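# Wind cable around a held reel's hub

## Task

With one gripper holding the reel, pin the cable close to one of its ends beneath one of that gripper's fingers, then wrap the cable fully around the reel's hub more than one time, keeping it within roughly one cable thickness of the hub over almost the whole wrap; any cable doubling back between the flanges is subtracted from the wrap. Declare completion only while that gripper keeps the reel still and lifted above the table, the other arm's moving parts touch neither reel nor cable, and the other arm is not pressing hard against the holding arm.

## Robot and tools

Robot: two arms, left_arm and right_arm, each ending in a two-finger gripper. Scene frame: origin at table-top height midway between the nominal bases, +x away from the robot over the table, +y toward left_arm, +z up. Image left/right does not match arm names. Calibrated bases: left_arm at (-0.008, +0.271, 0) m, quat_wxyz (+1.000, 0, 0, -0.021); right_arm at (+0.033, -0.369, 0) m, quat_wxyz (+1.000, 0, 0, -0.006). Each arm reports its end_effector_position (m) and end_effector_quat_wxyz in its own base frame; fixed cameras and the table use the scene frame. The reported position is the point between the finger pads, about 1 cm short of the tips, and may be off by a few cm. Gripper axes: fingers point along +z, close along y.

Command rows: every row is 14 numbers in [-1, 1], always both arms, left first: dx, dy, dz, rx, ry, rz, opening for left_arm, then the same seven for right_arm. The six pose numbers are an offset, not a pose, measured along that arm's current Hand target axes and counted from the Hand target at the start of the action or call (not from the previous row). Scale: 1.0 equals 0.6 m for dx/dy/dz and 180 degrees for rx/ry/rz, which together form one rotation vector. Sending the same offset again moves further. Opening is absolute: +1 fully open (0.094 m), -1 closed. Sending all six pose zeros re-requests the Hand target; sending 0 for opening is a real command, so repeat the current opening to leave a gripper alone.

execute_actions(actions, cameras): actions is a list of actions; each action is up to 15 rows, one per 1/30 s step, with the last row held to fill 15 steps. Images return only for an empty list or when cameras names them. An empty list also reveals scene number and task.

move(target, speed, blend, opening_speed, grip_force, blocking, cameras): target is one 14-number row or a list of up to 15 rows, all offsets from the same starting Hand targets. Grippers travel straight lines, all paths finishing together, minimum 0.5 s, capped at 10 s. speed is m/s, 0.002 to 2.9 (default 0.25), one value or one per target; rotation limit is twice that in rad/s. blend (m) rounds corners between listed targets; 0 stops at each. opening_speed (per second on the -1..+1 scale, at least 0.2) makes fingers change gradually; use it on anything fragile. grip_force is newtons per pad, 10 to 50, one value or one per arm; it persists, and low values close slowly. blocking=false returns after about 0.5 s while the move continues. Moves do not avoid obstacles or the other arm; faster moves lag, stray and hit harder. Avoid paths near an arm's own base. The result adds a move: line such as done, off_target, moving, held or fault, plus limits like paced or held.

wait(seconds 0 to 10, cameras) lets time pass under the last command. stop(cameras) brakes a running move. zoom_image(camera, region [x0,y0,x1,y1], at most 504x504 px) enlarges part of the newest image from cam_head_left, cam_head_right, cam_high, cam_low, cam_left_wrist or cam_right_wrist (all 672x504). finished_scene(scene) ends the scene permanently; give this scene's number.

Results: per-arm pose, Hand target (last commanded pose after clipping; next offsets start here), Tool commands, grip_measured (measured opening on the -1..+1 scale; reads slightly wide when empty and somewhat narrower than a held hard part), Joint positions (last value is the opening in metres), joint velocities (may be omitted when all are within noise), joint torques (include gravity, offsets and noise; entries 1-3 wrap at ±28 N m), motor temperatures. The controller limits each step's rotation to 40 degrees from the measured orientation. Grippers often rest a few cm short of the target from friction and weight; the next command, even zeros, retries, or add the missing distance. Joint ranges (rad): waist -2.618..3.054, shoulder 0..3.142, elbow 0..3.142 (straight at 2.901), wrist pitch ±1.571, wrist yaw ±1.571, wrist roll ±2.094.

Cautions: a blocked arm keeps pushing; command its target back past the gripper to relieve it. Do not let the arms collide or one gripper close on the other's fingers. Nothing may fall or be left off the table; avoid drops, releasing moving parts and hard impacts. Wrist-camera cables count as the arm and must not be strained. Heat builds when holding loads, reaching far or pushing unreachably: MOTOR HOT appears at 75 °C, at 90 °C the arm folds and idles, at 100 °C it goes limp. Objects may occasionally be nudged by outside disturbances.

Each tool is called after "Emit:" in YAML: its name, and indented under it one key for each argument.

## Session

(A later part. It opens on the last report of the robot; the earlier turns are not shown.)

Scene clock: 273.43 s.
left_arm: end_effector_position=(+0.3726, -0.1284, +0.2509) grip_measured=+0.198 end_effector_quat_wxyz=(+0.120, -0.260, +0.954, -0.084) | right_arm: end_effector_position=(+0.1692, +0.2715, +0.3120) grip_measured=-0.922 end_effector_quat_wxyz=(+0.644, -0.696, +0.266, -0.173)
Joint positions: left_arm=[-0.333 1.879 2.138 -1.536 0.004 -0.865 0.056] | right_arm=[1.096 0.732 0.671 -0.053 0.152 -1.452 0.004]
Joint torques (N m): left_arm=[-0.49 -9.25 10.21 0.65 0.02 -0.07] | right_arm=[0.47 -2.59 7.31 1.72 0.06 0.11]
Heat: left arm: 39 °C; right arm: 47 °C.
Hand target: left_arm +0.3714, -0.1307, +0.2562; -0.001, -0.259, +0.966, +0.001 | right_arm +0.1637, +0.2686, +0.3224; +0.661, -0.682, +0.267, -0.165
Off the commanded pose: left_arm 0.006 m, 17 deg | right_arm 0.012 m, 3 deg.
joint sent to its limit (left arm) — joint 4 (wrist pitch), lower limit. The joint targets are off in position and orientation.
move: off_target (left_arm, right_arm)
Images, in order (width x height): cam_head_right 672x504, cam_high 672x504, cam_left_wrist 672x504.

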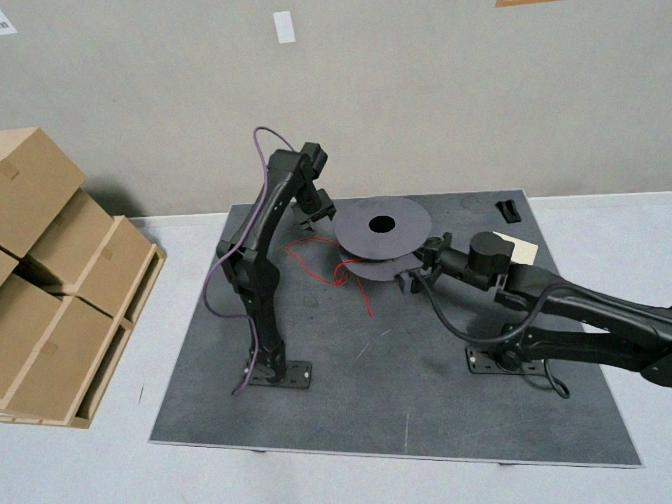

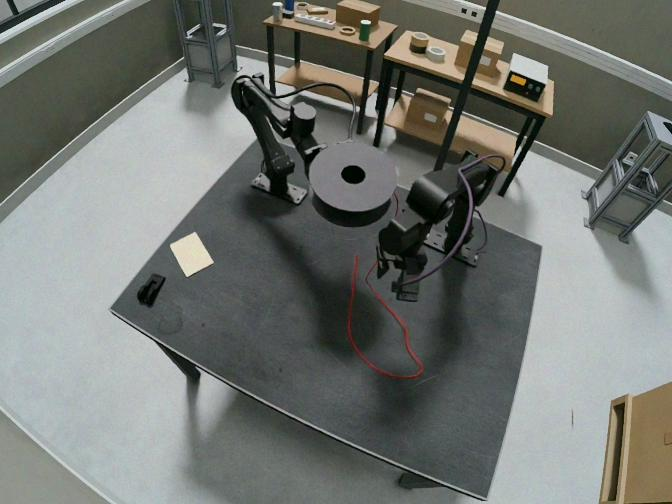

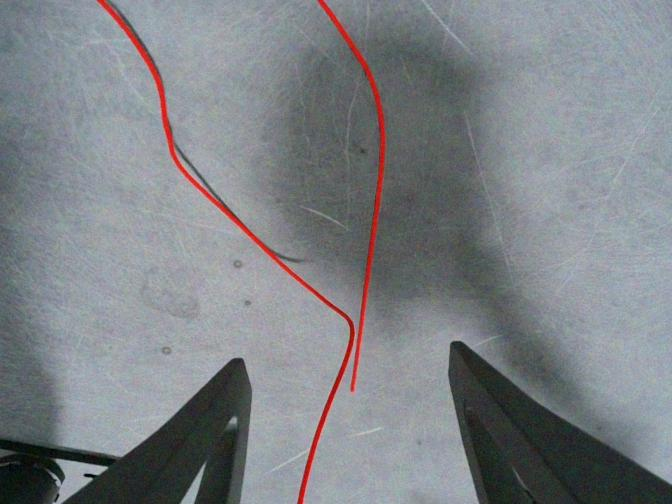

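Emit:
move:
  target:
    - [0.03,0,0.2,0,0,-0.15,0,0,0,0,0,0,0,-1]
    - [0.12,-0.029,0.26,0,0,-0.267,0,0,0,0,0,0,0,-1]
  speed: 0.15
  blend: 0.02
  cameras: ["cam_left_wrist","cam_head_right"]

Scene clock: 278.07 s.
left_arm: end_effector_position=(+0.3210, -0.1872, +0.0901) grip_measured=+0.002 end_effector_quat_wxyz=(-0.008, -0.622, +0.783, +0.008) | right_arm: end_effector_position=(+0.1692, +0.2715, +0.3120) grip_measured=-0.922 end_effector_quat_wxyz=(+0.644, -0.696, +0.266, -0.173)
Joint positions: left_arm=[-0.526 1.982 1.663 -1.272 0.01 -1.869 0.047] | right_arm=[1.096 0.732 0.671 -0.053 0.152 -1.452 0.004]
Joint torques (N m): left_arm=[-0.28 -15.8 4.85 0.26 -0.03 -0.11] | right_arm=[0.5 -2.47 7.25 1.66 0.12 0.18]
Heat: left arm: 39 °C; right arm: 47 °C.
Hand target: left_arm +0.3175, -0.1817, +0.1003; -0.001, -0.630, +0.777, +0.001 | right_arm +0.1637, +0.2686, +0.3224; +0.661, -0.682, +0.267, -0.165
Off the commanded pose: left_arm 0.012 m, 2 deg | right_arm 0.012 m, 3 deg.
move: off_target (left_arm, right_arm)
Images, in order (width x height): cam_head_right 672x504, cam_left_wrist 672x504.

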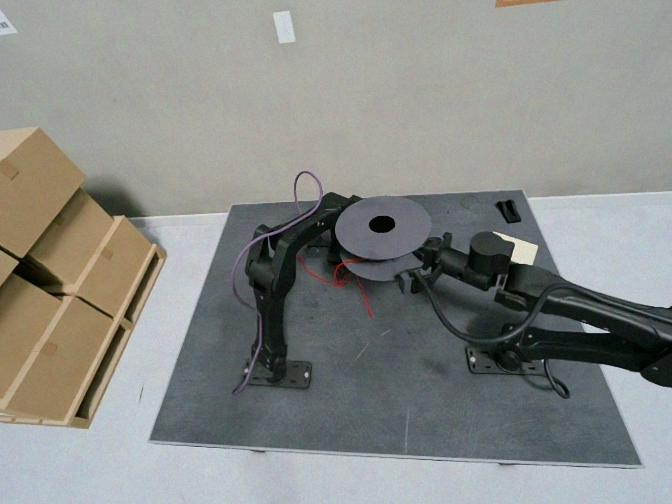

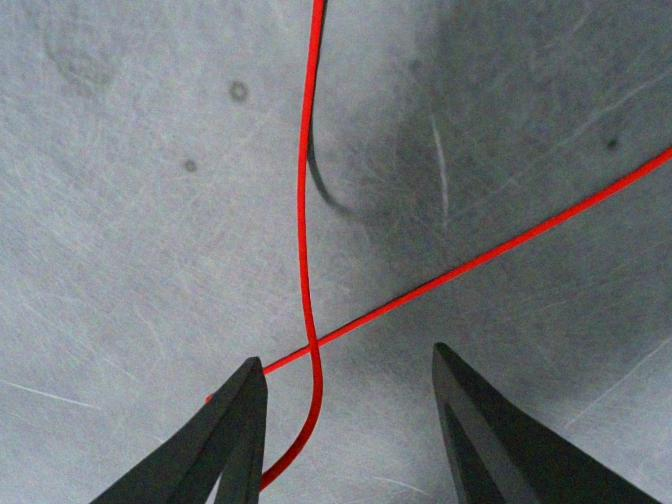

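Emit:
move:
  target:
    - [0,0.03,0,0,0,0,0,0,0,0,0,0,0,-1]
    - [0,0.03,0.12,0,0,0,0,0,0,0,0,0,0,-1]
  speed: 0.1
  cameras: ["cam_left_wrist"]

Scene clock: 280.73 s.
left_arm: end_effector_position=(+0.3077, -0.1796, +0.0399) grip_measured=+0.002 end_effector_quat_wxyz=(+0.002, -0.628, +0.778, -0.019) | right_arm: end_effector_position=(+0.1692, +0.2715, +0.3120) grip_measured=-0.922 end_effector_quat_wxyz=(+0.644, -0.696, +0.266, -0.173)
Joint positions: left_arm=[-0.526 1.907 1.354 -0.981 0.01 -1.885 0.047] | right_arm=[1.096 0.732 0.671 -0.053 0.152 -1.452 0.004]
Joint torques (N m): left_arm=[-0.5 -9.18 5.03 0.4 -0.04 -0.11] | right_arm=[0.5 -2.66 7.13 1.71 0.02 0.1]
Heat: left arm: 40 °C; right arm: 47 °C.
Hand target: left_arm +0.2997, -0.1779, +0.0283; -0.001, -0.630, +0.777, +0.001 | right_arm +0.1637, +0.2686, +0.3224; +0.661, -0.682, +0.267, -0.165
Off the commanded pose: left_arm 0.014 m, 2 deg | right_arm 0.012 m, 3 deg.
move: off_target (left_arm, right_arm)
Images, in order (width x height): cam_left_wrist 672x504.

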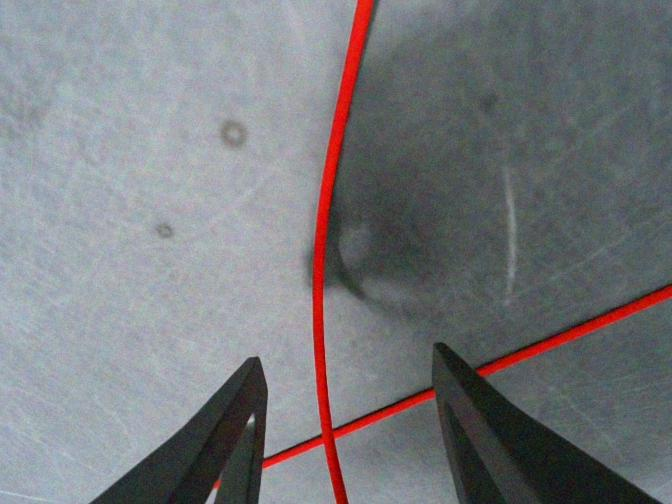

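Emit:
move:
  target:
    - [0,0.008,0.045,0,0,0,0,0,0,0,0,0,0,-1]
    - [0,0.008,0.045,0,0,0,-1,0,0,0,0,0,0,-1]
  speed: 0.06
  opening_speed: 1
  cameras: ["cam_left_wrist"]

Scene clock: 283.80 s.
left_arm: end_effector_position=(+0.3046, -0.1790, +0.0141) grip_measured=-0.982 end_effector_quat_wxyz=(+0.003, -0.630, +0.777, -0.021) | right_arm: end_effector_position=(+0.1692, +0.2714, +0.3117) grip_measured=-0.922 end_effector_quat_wxyz=(-0.643, +0.697, -0.266, +0.173)
Joint positions: left_arm=[-0.529 1.928 1.274 -0.876 0.01 -1.892 0.001] | right_arm=[1.096 0.732 0.671 -0.054 0.152 -1.452 0.004]
Joint torques (N m): left_arm=[-0.51 -8.92 4.57 0.42 -0.04 -0.09] | right_arm=[0.46 -2.59 7.12 1.67 0.05 0.08]
Heat: left arm: 39 °C; right arm: 47 °C.
Hand target: left_arm +0.2950, -0.1769, +0.0013; -0.001, -0.630, +0.777, +0.001 | right_arm +0.1637, +0.2686, +0.3224; -0.661, +0.682, -0.267, +0.165
Off the commanded pose: left_arm 0.016 m, 3 deg | right_arm 0.012 m, 3 deg.
move: off_target (left_arm, right_arm); target 2's new opening was sent with left_arm's hand 0.014 m and 2 deg from that target
Images, in order (width x height): cam_left_wrist 672x504.

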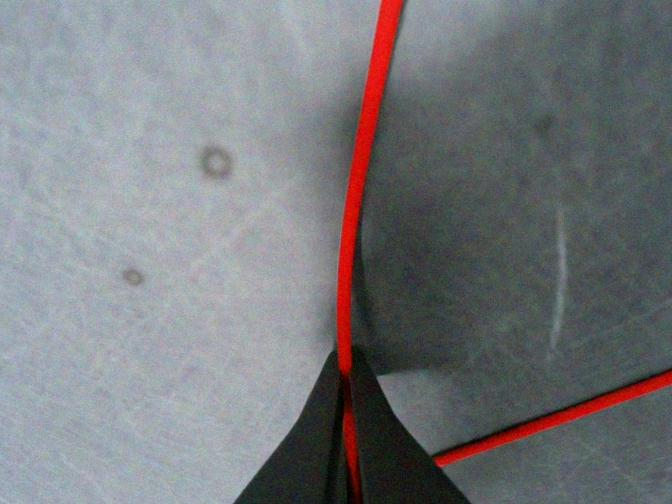

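Emit:
move:
  target:
    - [-0.17,0.098,-0.2,0,0,0,-1,0,0.0,0.0,0,0,0,-1]
    - [-0.178,0.098,-0.598,0,0,0.1,-1,0,0.21,0.1,0,0,0,-1]
  speed: 0.15
  blend: 0.03
  cameras: ["all"]

Scene clock: 288.37 s.
left_arm: end_effector_position=(+0.2686, -0.0673, +0.3511) grip_measured=-0.982 end_effector_quat_wxyz=(+0.209, -0.482, +0.824, -0.212) | right_arm: end_effector_position=(+0.1804, +0.3082, +0.1486) grip_measured=-0.922 end_effector_quat_wxyz=(-0.582, +0.747, -0.273, +0.170)
Joint positions: left_arm=[-0.241 1.339 1.903 -1.53 0.013 -1.304 0.001] | right_arm=[1.134 1.14 0.295 0.572 0.19 -1.452 0.004]
Joint torques (N m): left_arm=[0.35 -4.52 8.66 1.13 -0.02 0.14] | right_arm=[0.65 -3.28 6.12 3.19 0.08 0.21]
Heat: left arm: 39 °C; right arm: 49 °C.
Hand target: left_arm +0.2603, -0.0605, +0.3603; -0.001, -0.500, +0.866, +0.001 | right_arm +0.1799, +0.3193, +0.1934; -0.661, +0.682, -0.267, +0.165
Off the commanded pose: left_arm 0.014 m, 35 deg | right_arm 0.046 m, 12 deg.
joint sent to its limit (left arm) — joint 4 (wrist pitch), lower limit. The joint targets are off in position and orientation.
move: off_target (left_arm, right_arm)

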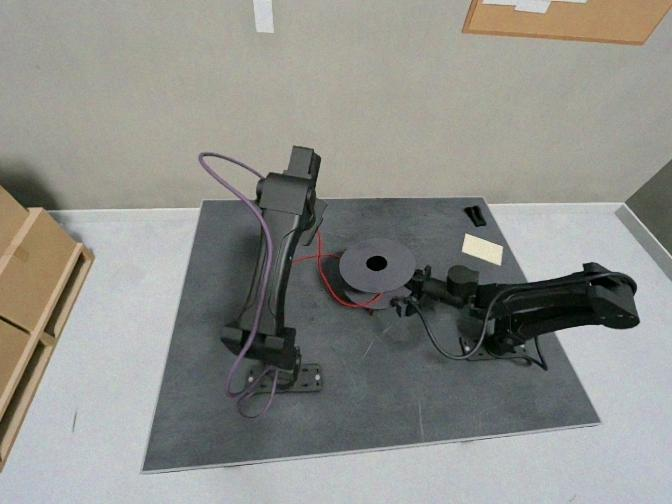

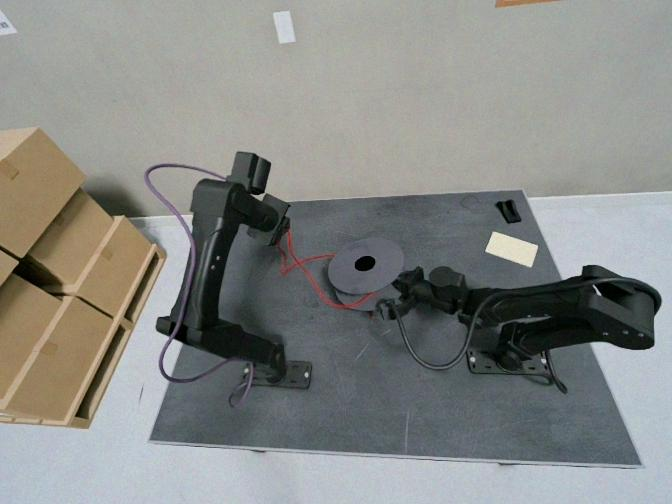

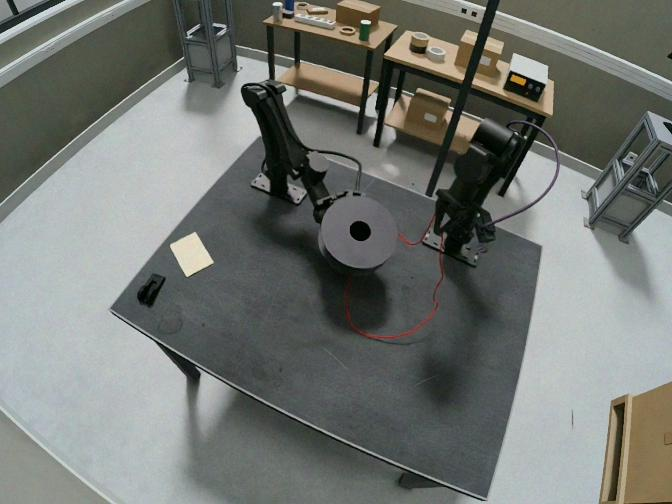

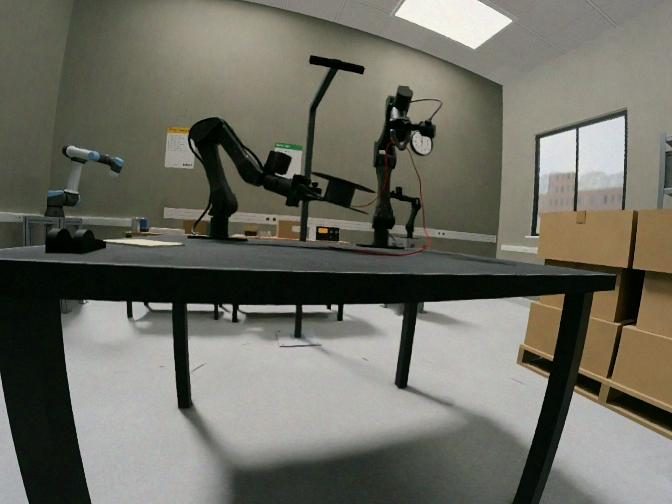

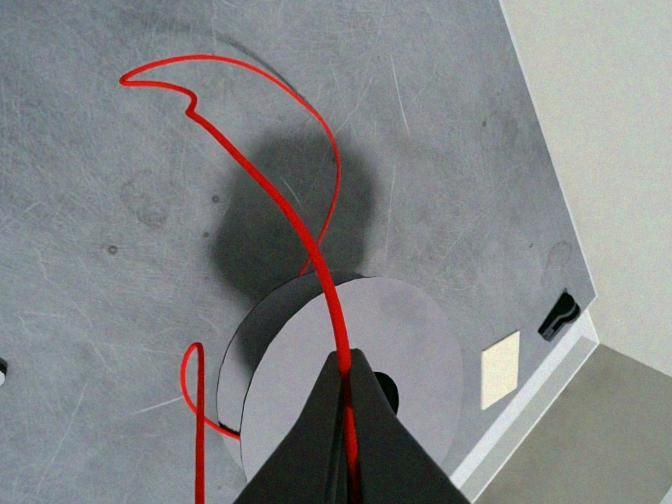

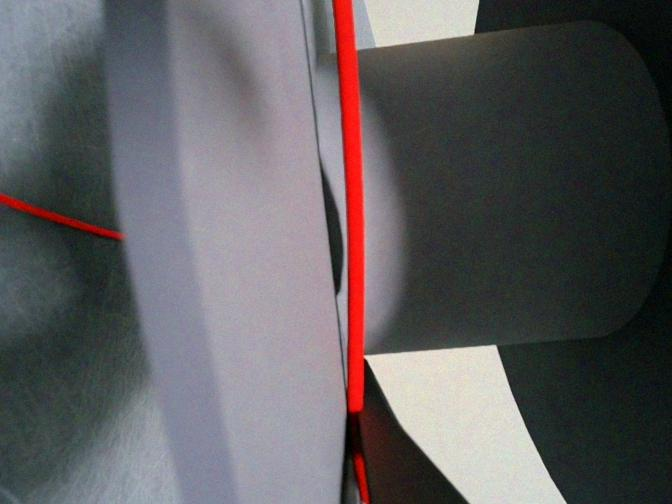

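Emit:
move:
  target: [-0.01,-0.283,-0.067,0,0,0.083,-1,0,0.0,0.0,0,0,0,-1]
  speed: 0.15
  cameras: ["cam_left_wrist","cam_right_wrist","cam_head_left"]

Scene clock: 291.63 s.
left_arm: end_effector_position=(+0.4150, -0.1365, +0.4006) grip_measured=-0.982 end_effector_quat_wxyz=(+0.285, -0.371, +0.843, -0.266) | right_arm: end_effector_position=(+0.1805, +0.3085, +0.1497) grip_measured=-0.922 end_effector_quat_wxyz=(-0.584, +0.746, -0.272, +0.170)
Joint positions: left_arm=[-0.313 1.962 2.722 -1.53 0.018 -1.149 0.001] | right_arm=[1.134 1.14 0.295 0.576 0.19 -1.452 0.004]
Joint torques (N m): left_arm=[-0.53 -8.47 8.1 1.4 0 0.15] | right_arm=[0.66 -3.15 6.04 3.17 0.11 0.2]
Motor temperatures (°C): left_arm=[26 39 36 32 25 27 29] | right_arm=[28 33 38 52 26 28 30]
Heat: left arm: 39 °C; right arm: 52 °C.
Hand target: left_arm +0.4105, -0.1400, +0.4001; +0.045, -0.385, +0.921, -0.042 | right_arm +0.1799, +0.3193, +0.1934; -0.661, +0.682, -0.267, +0.165
Off the commanded pose: left_arm 0.006 m, 46 deg; orientation clipped | right_arm 0.045 m, 11 deg.
joint sent to its limit (left arm) — joint 4 (wrist pitch), lower limit. The joint targets are off in position and orientation.
move: off_target (left_arm, right_arm); limits=paced
Images, in order (width x height): cam_head_left 672x504, cam_left_wrist 672x504, cam_right_wrist 672x504.

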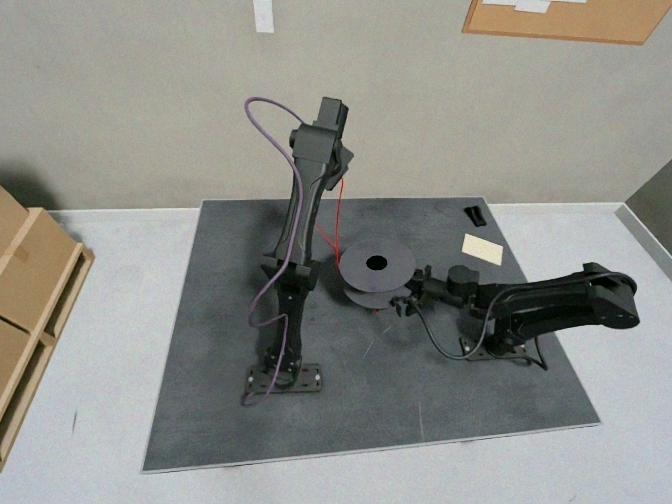

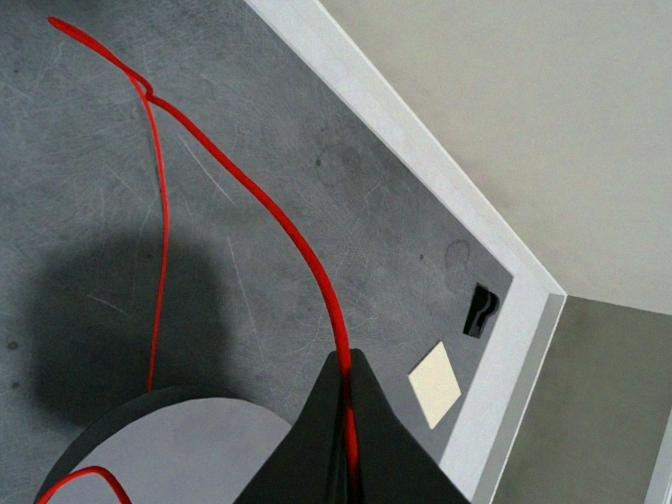

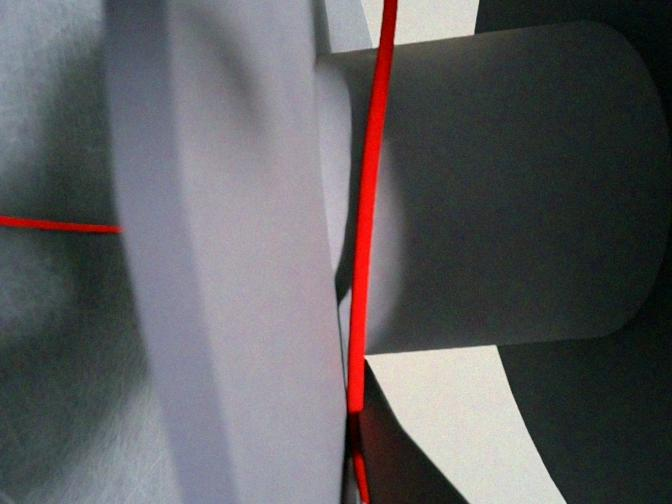

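Emit:
move:
  target:
    - [-0.117,0.353,0.1,0,0,-0.1,-1,0,0,0,0,0,0,-1]
    - [-0.117,0.353,0.302,0,0,-0.19,-1,0,0.0,0.0,0,0,0,-1]
  speed: 0.15
  blend: 0.03
  cameras: ["all"]

Scene clock: 296.37 s.
left_arm: end_effector_position=(+0.3307, +0.0516, +0.2065) grip_measured=-0.982 end_effector_quat_wxyz=(+0.033, -0.638, +0.767, -0.064) | right_arm: end_effector_position=(+0.1805, +0.3085, +0.1497) grip_measured=-0.922 end_effector_quat_wxyz=(-0.584, +0.746, -0.272, +0.170)
Joint positions: left_arm=[0.195 1.74 1.805 -1.517 0.08 -1.197 0.001] | right_arm=[1.134 1.14 0.295 0.576 0.19 -1.452 0.004]
Joint torques (N m): left_arm=[-0.47 -8.5 5.15 0.7 -0.07 -0.08] | right_arm=[0.7 -2.96 6.04 3.14 0.09 0.2]
Motor temperatures (°C): left_arm=[26 39 36 32 25 27 29] | right_arm=[28 33 38 56 26 28 30]
Heat: left arm: 39 °C; right arm: 56 °C.
Hand target: left_arm +0.3312, +0.0506, +0.2001; +0.031, -0.639, +0.767, -0.054 | right_arm +0.1799, +0.3193, +0.1934; -0.661, +0.682, -0.267, +0.165
Off the commanded pose: left_arm 0.007 m, 1 deg | right_arm 0.045 m, 11 deg.
move: off_target (right_arm)

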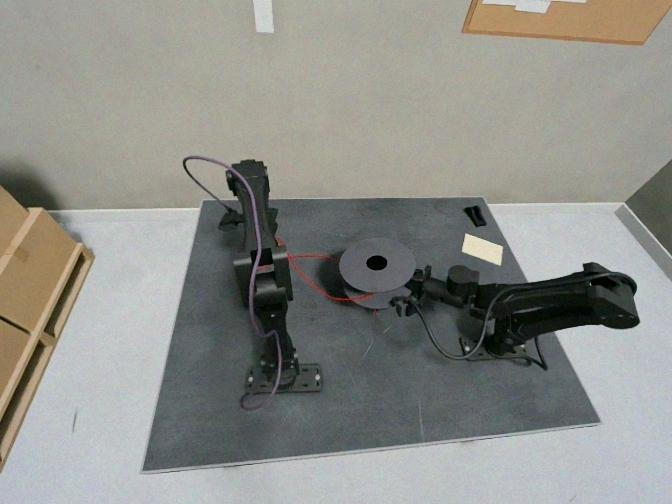

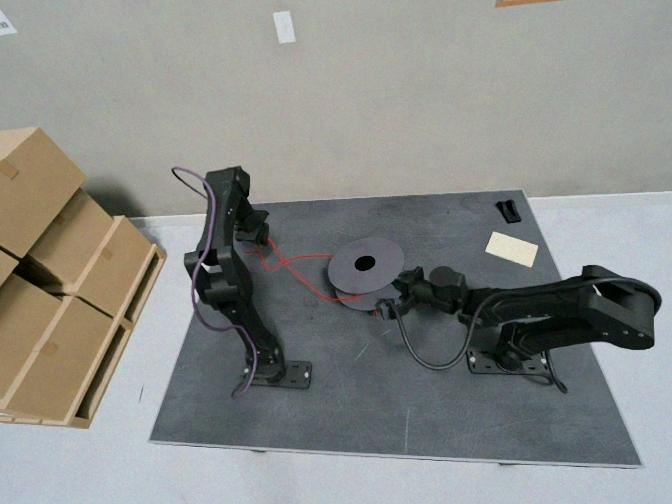

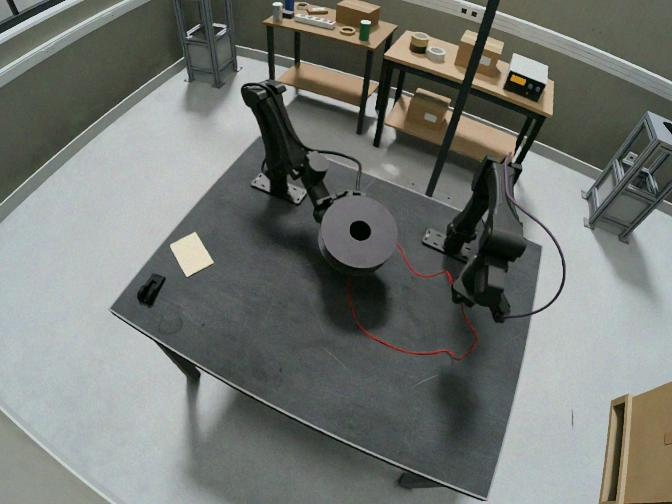

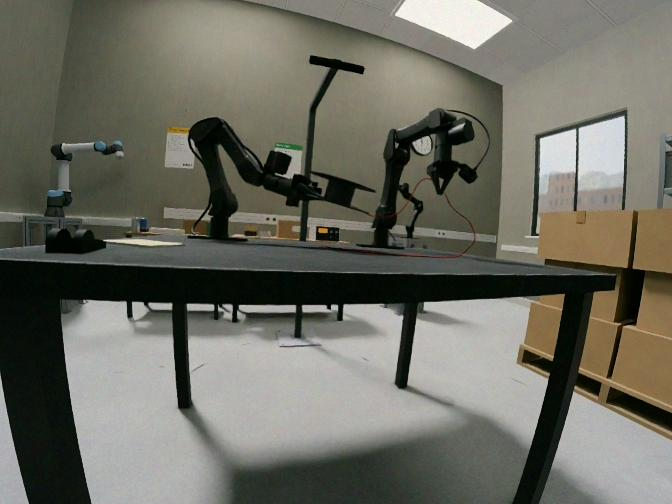

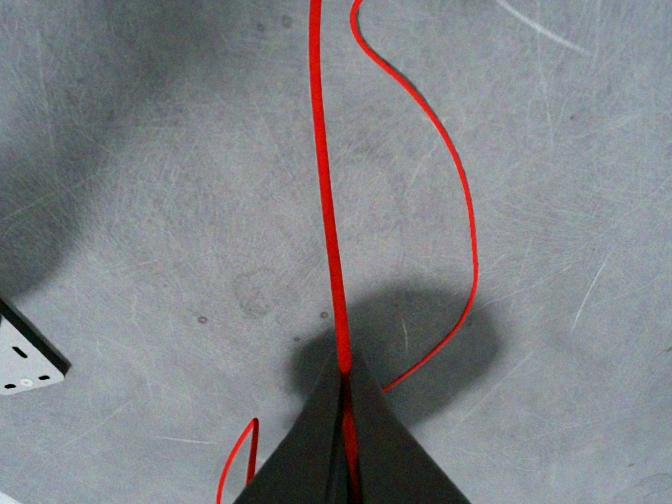

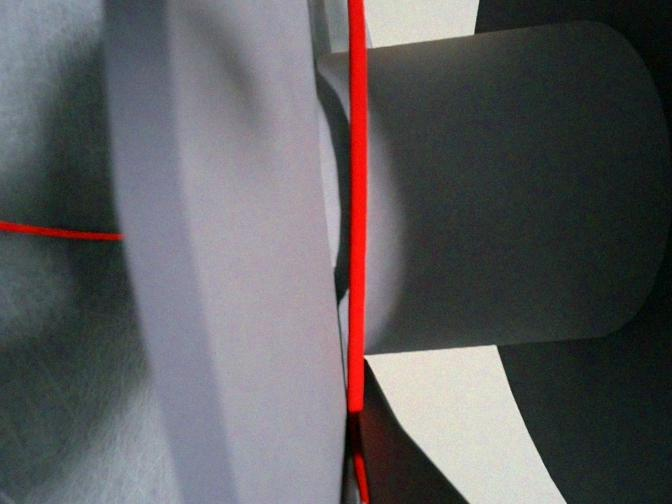

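Emit:
move:
  target: [0.125,-0.242,0.033,0,0,0.11,-1,0,0.0,0.0,0,0,0,-1]
  speed: 0.15
  cameras: ["cam_head_left","cam_high","cam_left_wrist","cam_right_wrist"]

Scene clock: 298.50 s.
left_arm: end_effector_position=(+0.4605, -0.0563, +0.1991) grip_measured=-0.982 end_effector_quat_wxyz=(+0.084, -0.499, +0.858, -0.095) | right_arm: end_effector_position=(+0.1805, +0.3085, +0.1497) grip_measured=-0.922 end_effector_quat_wxyz=(-0.584, +0.746, -0.272, +0.170)
Joint positions: left_arm=[-0.103 2.202 2.413 -1.534 0.054 -1.163 0.001] | right_arm=[1.134 1.14 0.295 0.576 0.19 -1.452 0.004]
Joint torques (N m): left_arm=[-0.08 -11.93 10.45 0.54 -0.12 0.1] | right_arm=[0.62 -2.88 6.19 3.2 0.06 0.21]
Motor temperatures (°C): left_arm=[26 39 36 32 25 27 29] | right_arm=[28 33 38 57 26 28 30]
Heat: left arm: 39 °C; right arm: 57 °C.
Hand target: left_arm +0.4617, -0.0499, +0.1997; +0.040, -0.497, +0.865, -0.047 | right_arm +0.1799, +0.3193, +0.1934; -0.661, +0.682, -0.267, +0.165
Off the commanded pose: left_arm 0.007 m, 7 deg | right_arm 0.045 m, 11 deg.
joint sent to its limit (left arm) — joint 4 (wrist pitch), lower limit. The joint targets are off in position and orientation.
move: off_target (left_arm, right_arm)
Images, in order (width x height): cam_head_left 672x504, cam_high 672x504, cam_left_wrist 672x504, cam_right_wrist 672x504.

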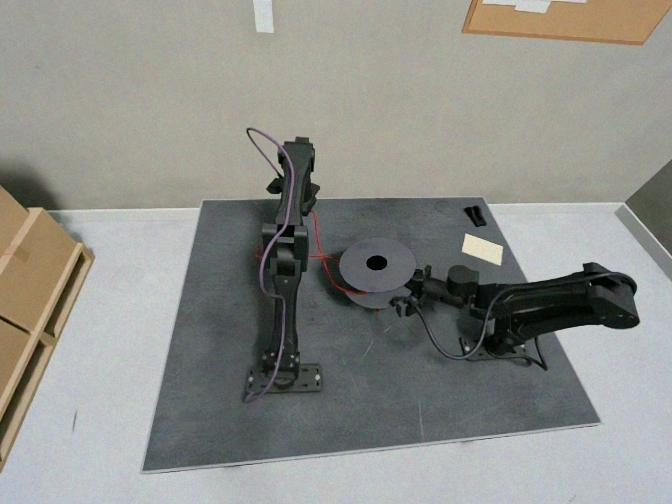

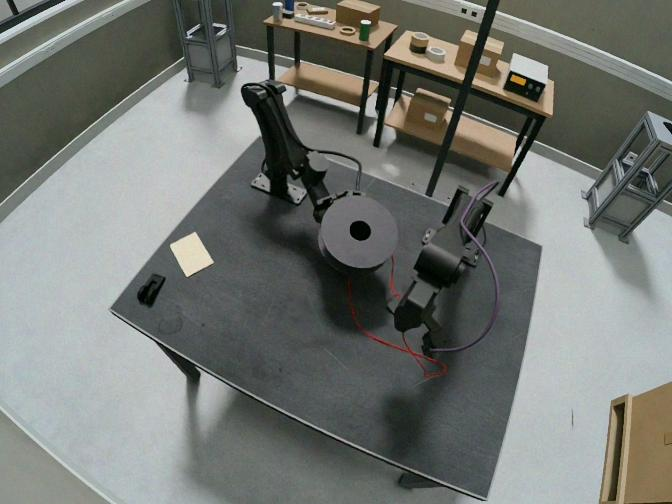

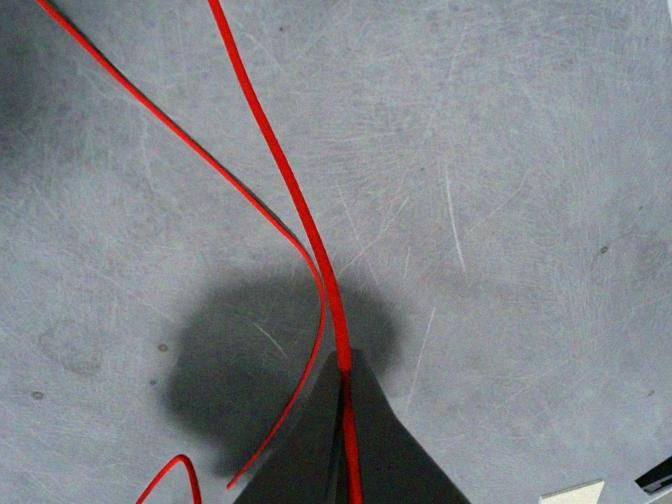

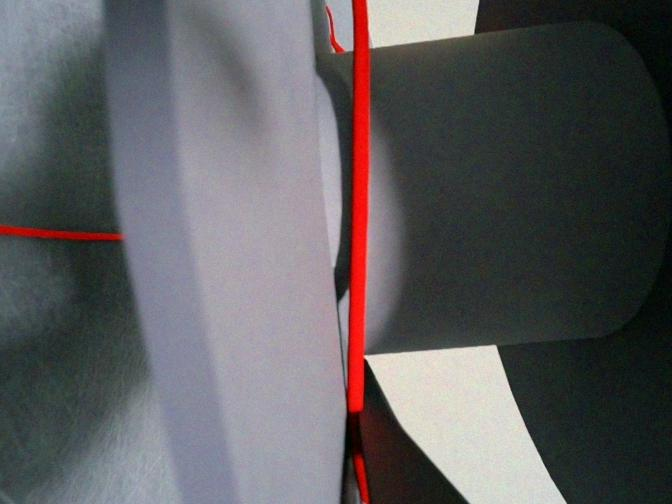

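Emit:
move:
  target: [0.085,-0.136,0.0,0,0,0.11,-1,0,0.0,0.0,0,0,0,-1]
  speed: 0.15
  cameras: ["cam_head_left","cam_low","cam_left_wrist","cam_right_wrist"]

Emit:
zoom_image:
  camera: "cam_low"
  region: [280, 110, 460, 270]

Scene clock: 300.90 s.
left_arm: end_effector_position=(+0.5046, -0.1402, +0.2123) grip_measured=-0.982 end_effector_quat_wxyz=(+0.159, -0.341, +0.917, -0.135) | right_arm: end_effector_position=(+0.1805, +0.3085, +0.1497) grip_measured=-0.922 end_effector_quat_wxyz=(-0.584, +0.746, -0.272, +0.170)
Joint positions: left_arm=[-0.261 2.415 2.798 -1.536 0.036 -0.98 0.001] | right_arm=[1.134 1.14 0.295 0.576 0.19 -1.452 0.004]
Joint torques (N m): left_arm=[-0.24 -12.92 10.09 0.86 -0.11 0.12] | right_arm=[0.64 -3.04 6.09 3.21 0.15 0.17]
Motor temperatures (°C): left_arm=[26 40 36 32 25 27 29] | right_arm=[28 33 38 59 26 28 30]
Heat: left arm: 40 °C; right arm: 59 °C.
Hand target: left_arm +0.5060, -0.1348, +0.2085; +0.047, -0.341, +0.938, -0.040 | right_arm +0.1799, +0.3193, +0.1934; -0.661, +0.682, -0.267, +0.165
Off the commanded pose: left_arm 0.007 m, 17 deg | right_arm 0.045 m, 11 deg.
joint sent to its limit (left arm) — joint 4 (wrist pitch), lower limit. The joint targets are off in position and orientation.
move: off_target (left_arm, right_arm)
Images, in order (width x height): cam_head_left 672x504, cam_low 672x504, cam_left_wrist 672x504, cam_right_wrist 672x504.

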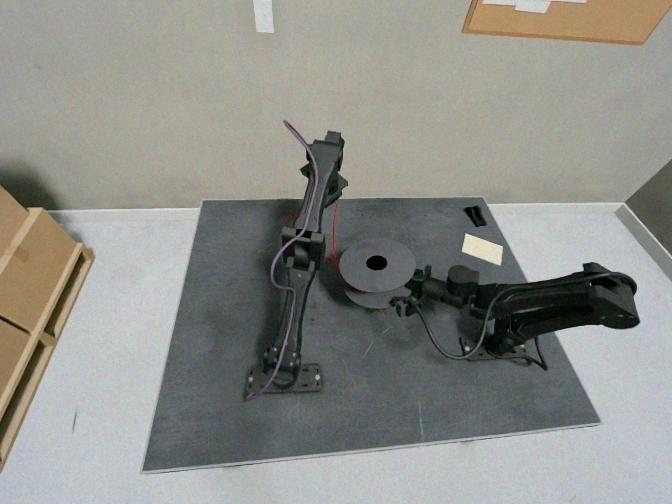

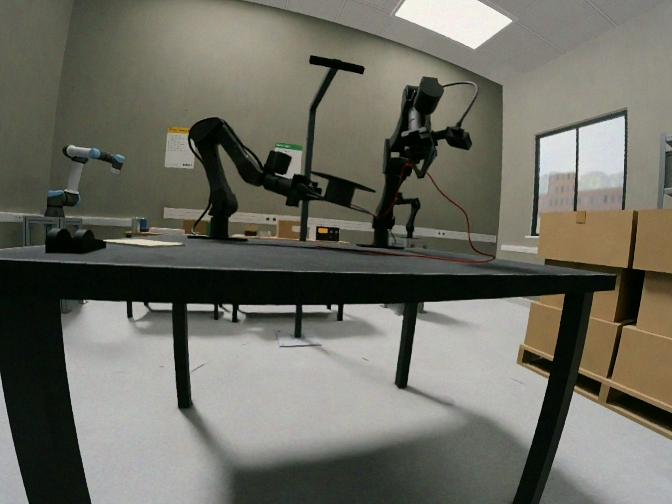

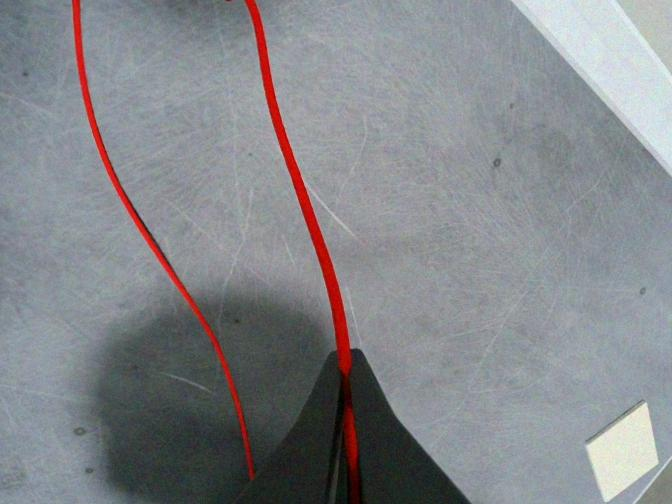

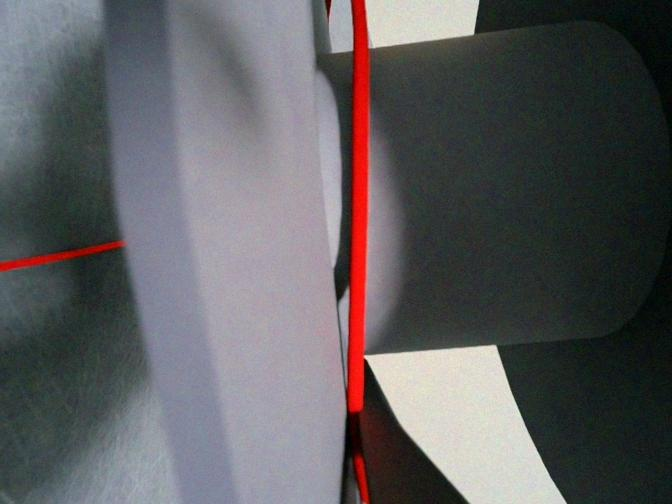

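Scaled by 2.800.

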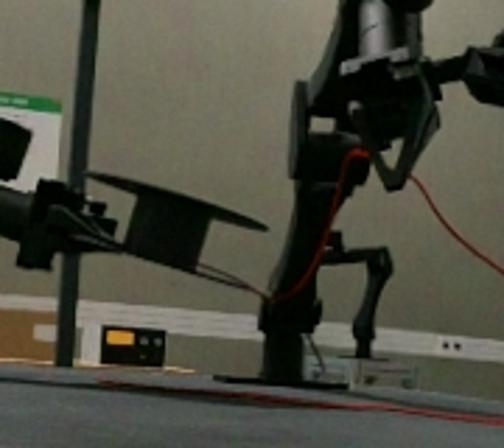

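Emit:
move:
  target: [0,0,0,0,0,0,-1,0,-0.03,0.0,0.085,-0.02,-0.02,-1]
  speed: 0.15
  cameras: ["cam_low"]

Emit:
zoom_image:
  camera: "cam_low"
  region: [280, 110, 460, 270]

Scene clock: 305.07 s.
left_arm: end_effector_position=(+0.5046, -0.1402, +0.2123) grip_measured=-0.982 end_effector_quat_wxyz=(+0.159, -0.340, +0.917, -0.135) | right_arm: end_effector_position=(+0.1836, +0.3222, +0.1627) grip_measured=-0.922 end_effector_quat_wxyz=(+0.677, -0.676, +0.214, -0.196)
Joint positions: left_arm=[-0.261 2.415 2.798 -1.536 0.036 -0.979 0.001] | right_arm=[1.114 1.466 0.19 1.271 0.132 -1.544 0.004]
Joint torques (N m): left_arm=[-0.24 -12.94 10.06 0.87 -0.11 0.11] | right_arm=[-0.42 -4.03 4.21 3.18 -0.2 0.11]
Motor temperatures (°C): left_arm=[26 41 37 32 25 27 29] | right_arm=[28 33 38 60 26 28 30]
Heat: left arm: 41 °C; right arm: 60 °C.
Hand target: left_arm +0.5060, -0.1348, +0.2085; +0.047, -0.341, +0.938, -0.040 | right_arm +0.1826, +0.3190, +0.2112; +0.748, -0.601, +0.200, -0.198
Off the commanded pose: left_arm 0.007 m, 17 deg | right_arm 0.049 m, 12 deg.
joint sent to its limit (left arm) — joint 4 (wrist pitch), lower limit. The joint targets are off in position and orientation.
move: off_target (left_arm, right_arm)
Images, in order (width x height): cam_low 672x504.

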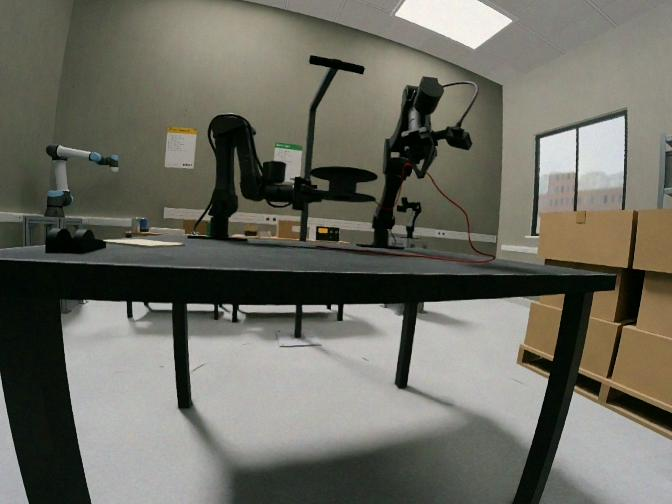

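Scaled by 2.800.

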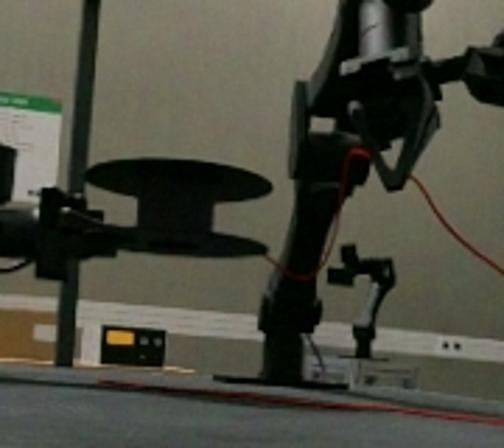

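Emit:
move:
  target: [0.19,-0.157,0.0,0,0,0.11,-1,0,0,0.0,0,0,0,-1]
  speed: 0.15
  cameras: ["cam_low","cam_head_left","cam_left_wrist","cam_right_wrist"]

Emit:
zoom_image:
  camera: "cam_low"
  region: [280, 110, 460, 270]

Scene clock: 307.63 s.
left_arm: end_effector_position=(+0.4631, -0.2803, +0.2097) grip_measured=-0.982 end_effector_quat_wxyz=(+0.173, -0.172, +0.957, -0.154) | right_arm: end_effector_position=(+0.1836, +0.3222, +0.1634) grip_measured=-0.922 end_effector_quat_wxyz=(+0.678, -0.675, +0.214, -0.196)
Joint positions: left_arm=[-0.546 2.448 2.827 -1.482 0.001 -0.902 0.001] | right_arm=[1.114 1.466 0.19 1.274 0.132 -1.544 0.004]
Joint torques (N m): left_arm=[0.23 -13.19 10.18 1.56 -0.13 0.11] | right_arm=[-0.51 -3.84 4.36 3.2 -0.21 0.04]
Motor temperatures (°C): left_arm=[26 41 37 32 25 27 29] | right_arm=[28 33 38 61 26 28 30]
Heat: left arm: 41 °C; right arm: 61 °C.
Hand target: left_arm +0.4790, -0.2802, +0.2116; +0.054, -0.175, +0.983, -0.031 | right_arm +0.1826, +0.3190, +0.2112; +0.748, -0.601, +0.200, -0.198
Off the commanded pose: left_arm 0.016 m, 20 deg | right_arm 0.048 m, 12 deg.
elbow stopped short (left arm): the move would have taken joint 3 (elbow) straighter than the controller allows.
move: off_target (left_arm, right_arm)
Images, in order (width x height): cam_head_left 672x504, cam_low 672x504, cam_left_wrist 672x504, cam_right_wrist 672x504.

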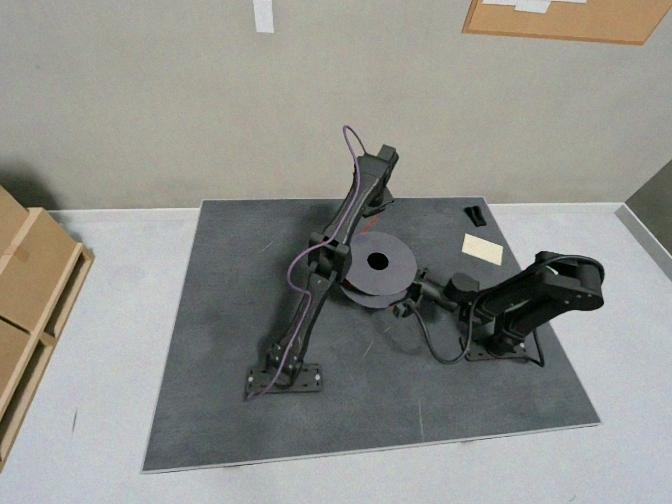

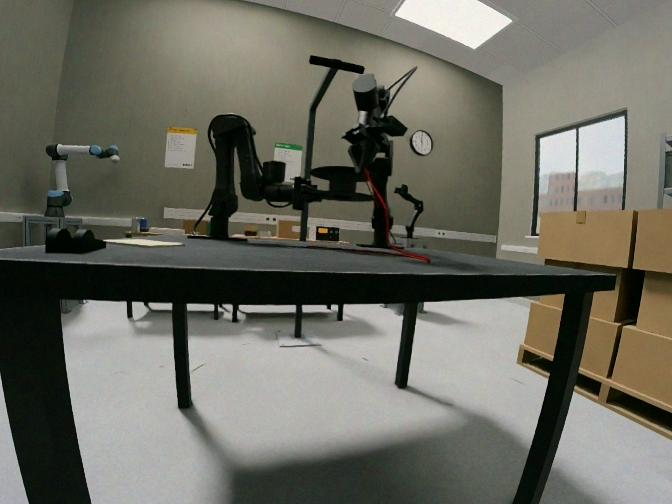

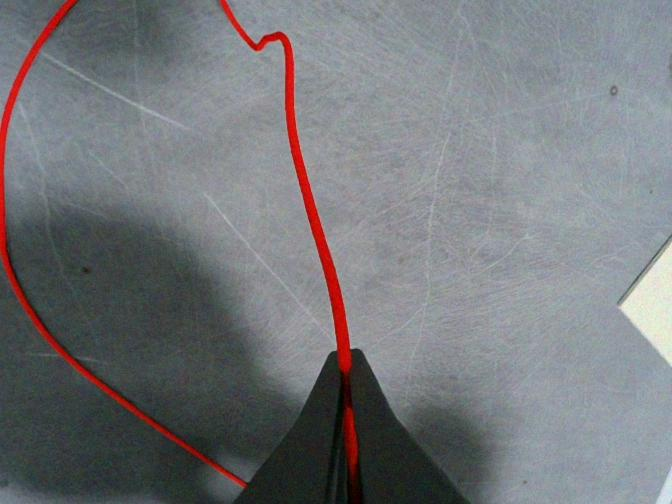

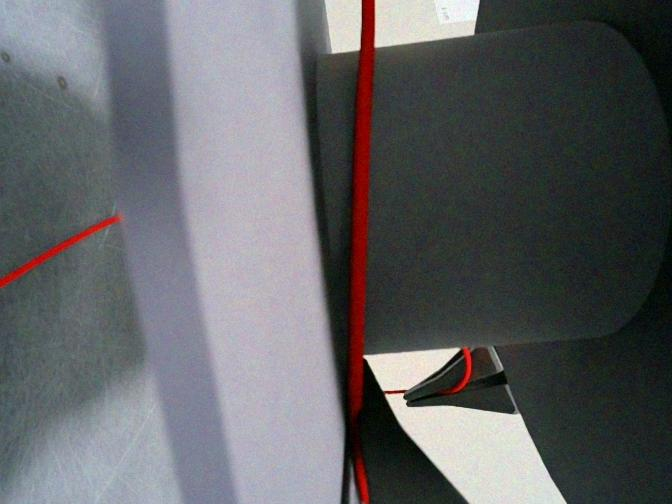

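Scaled by 2.800.

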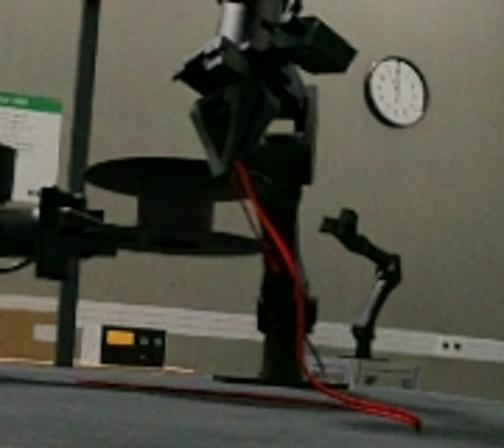

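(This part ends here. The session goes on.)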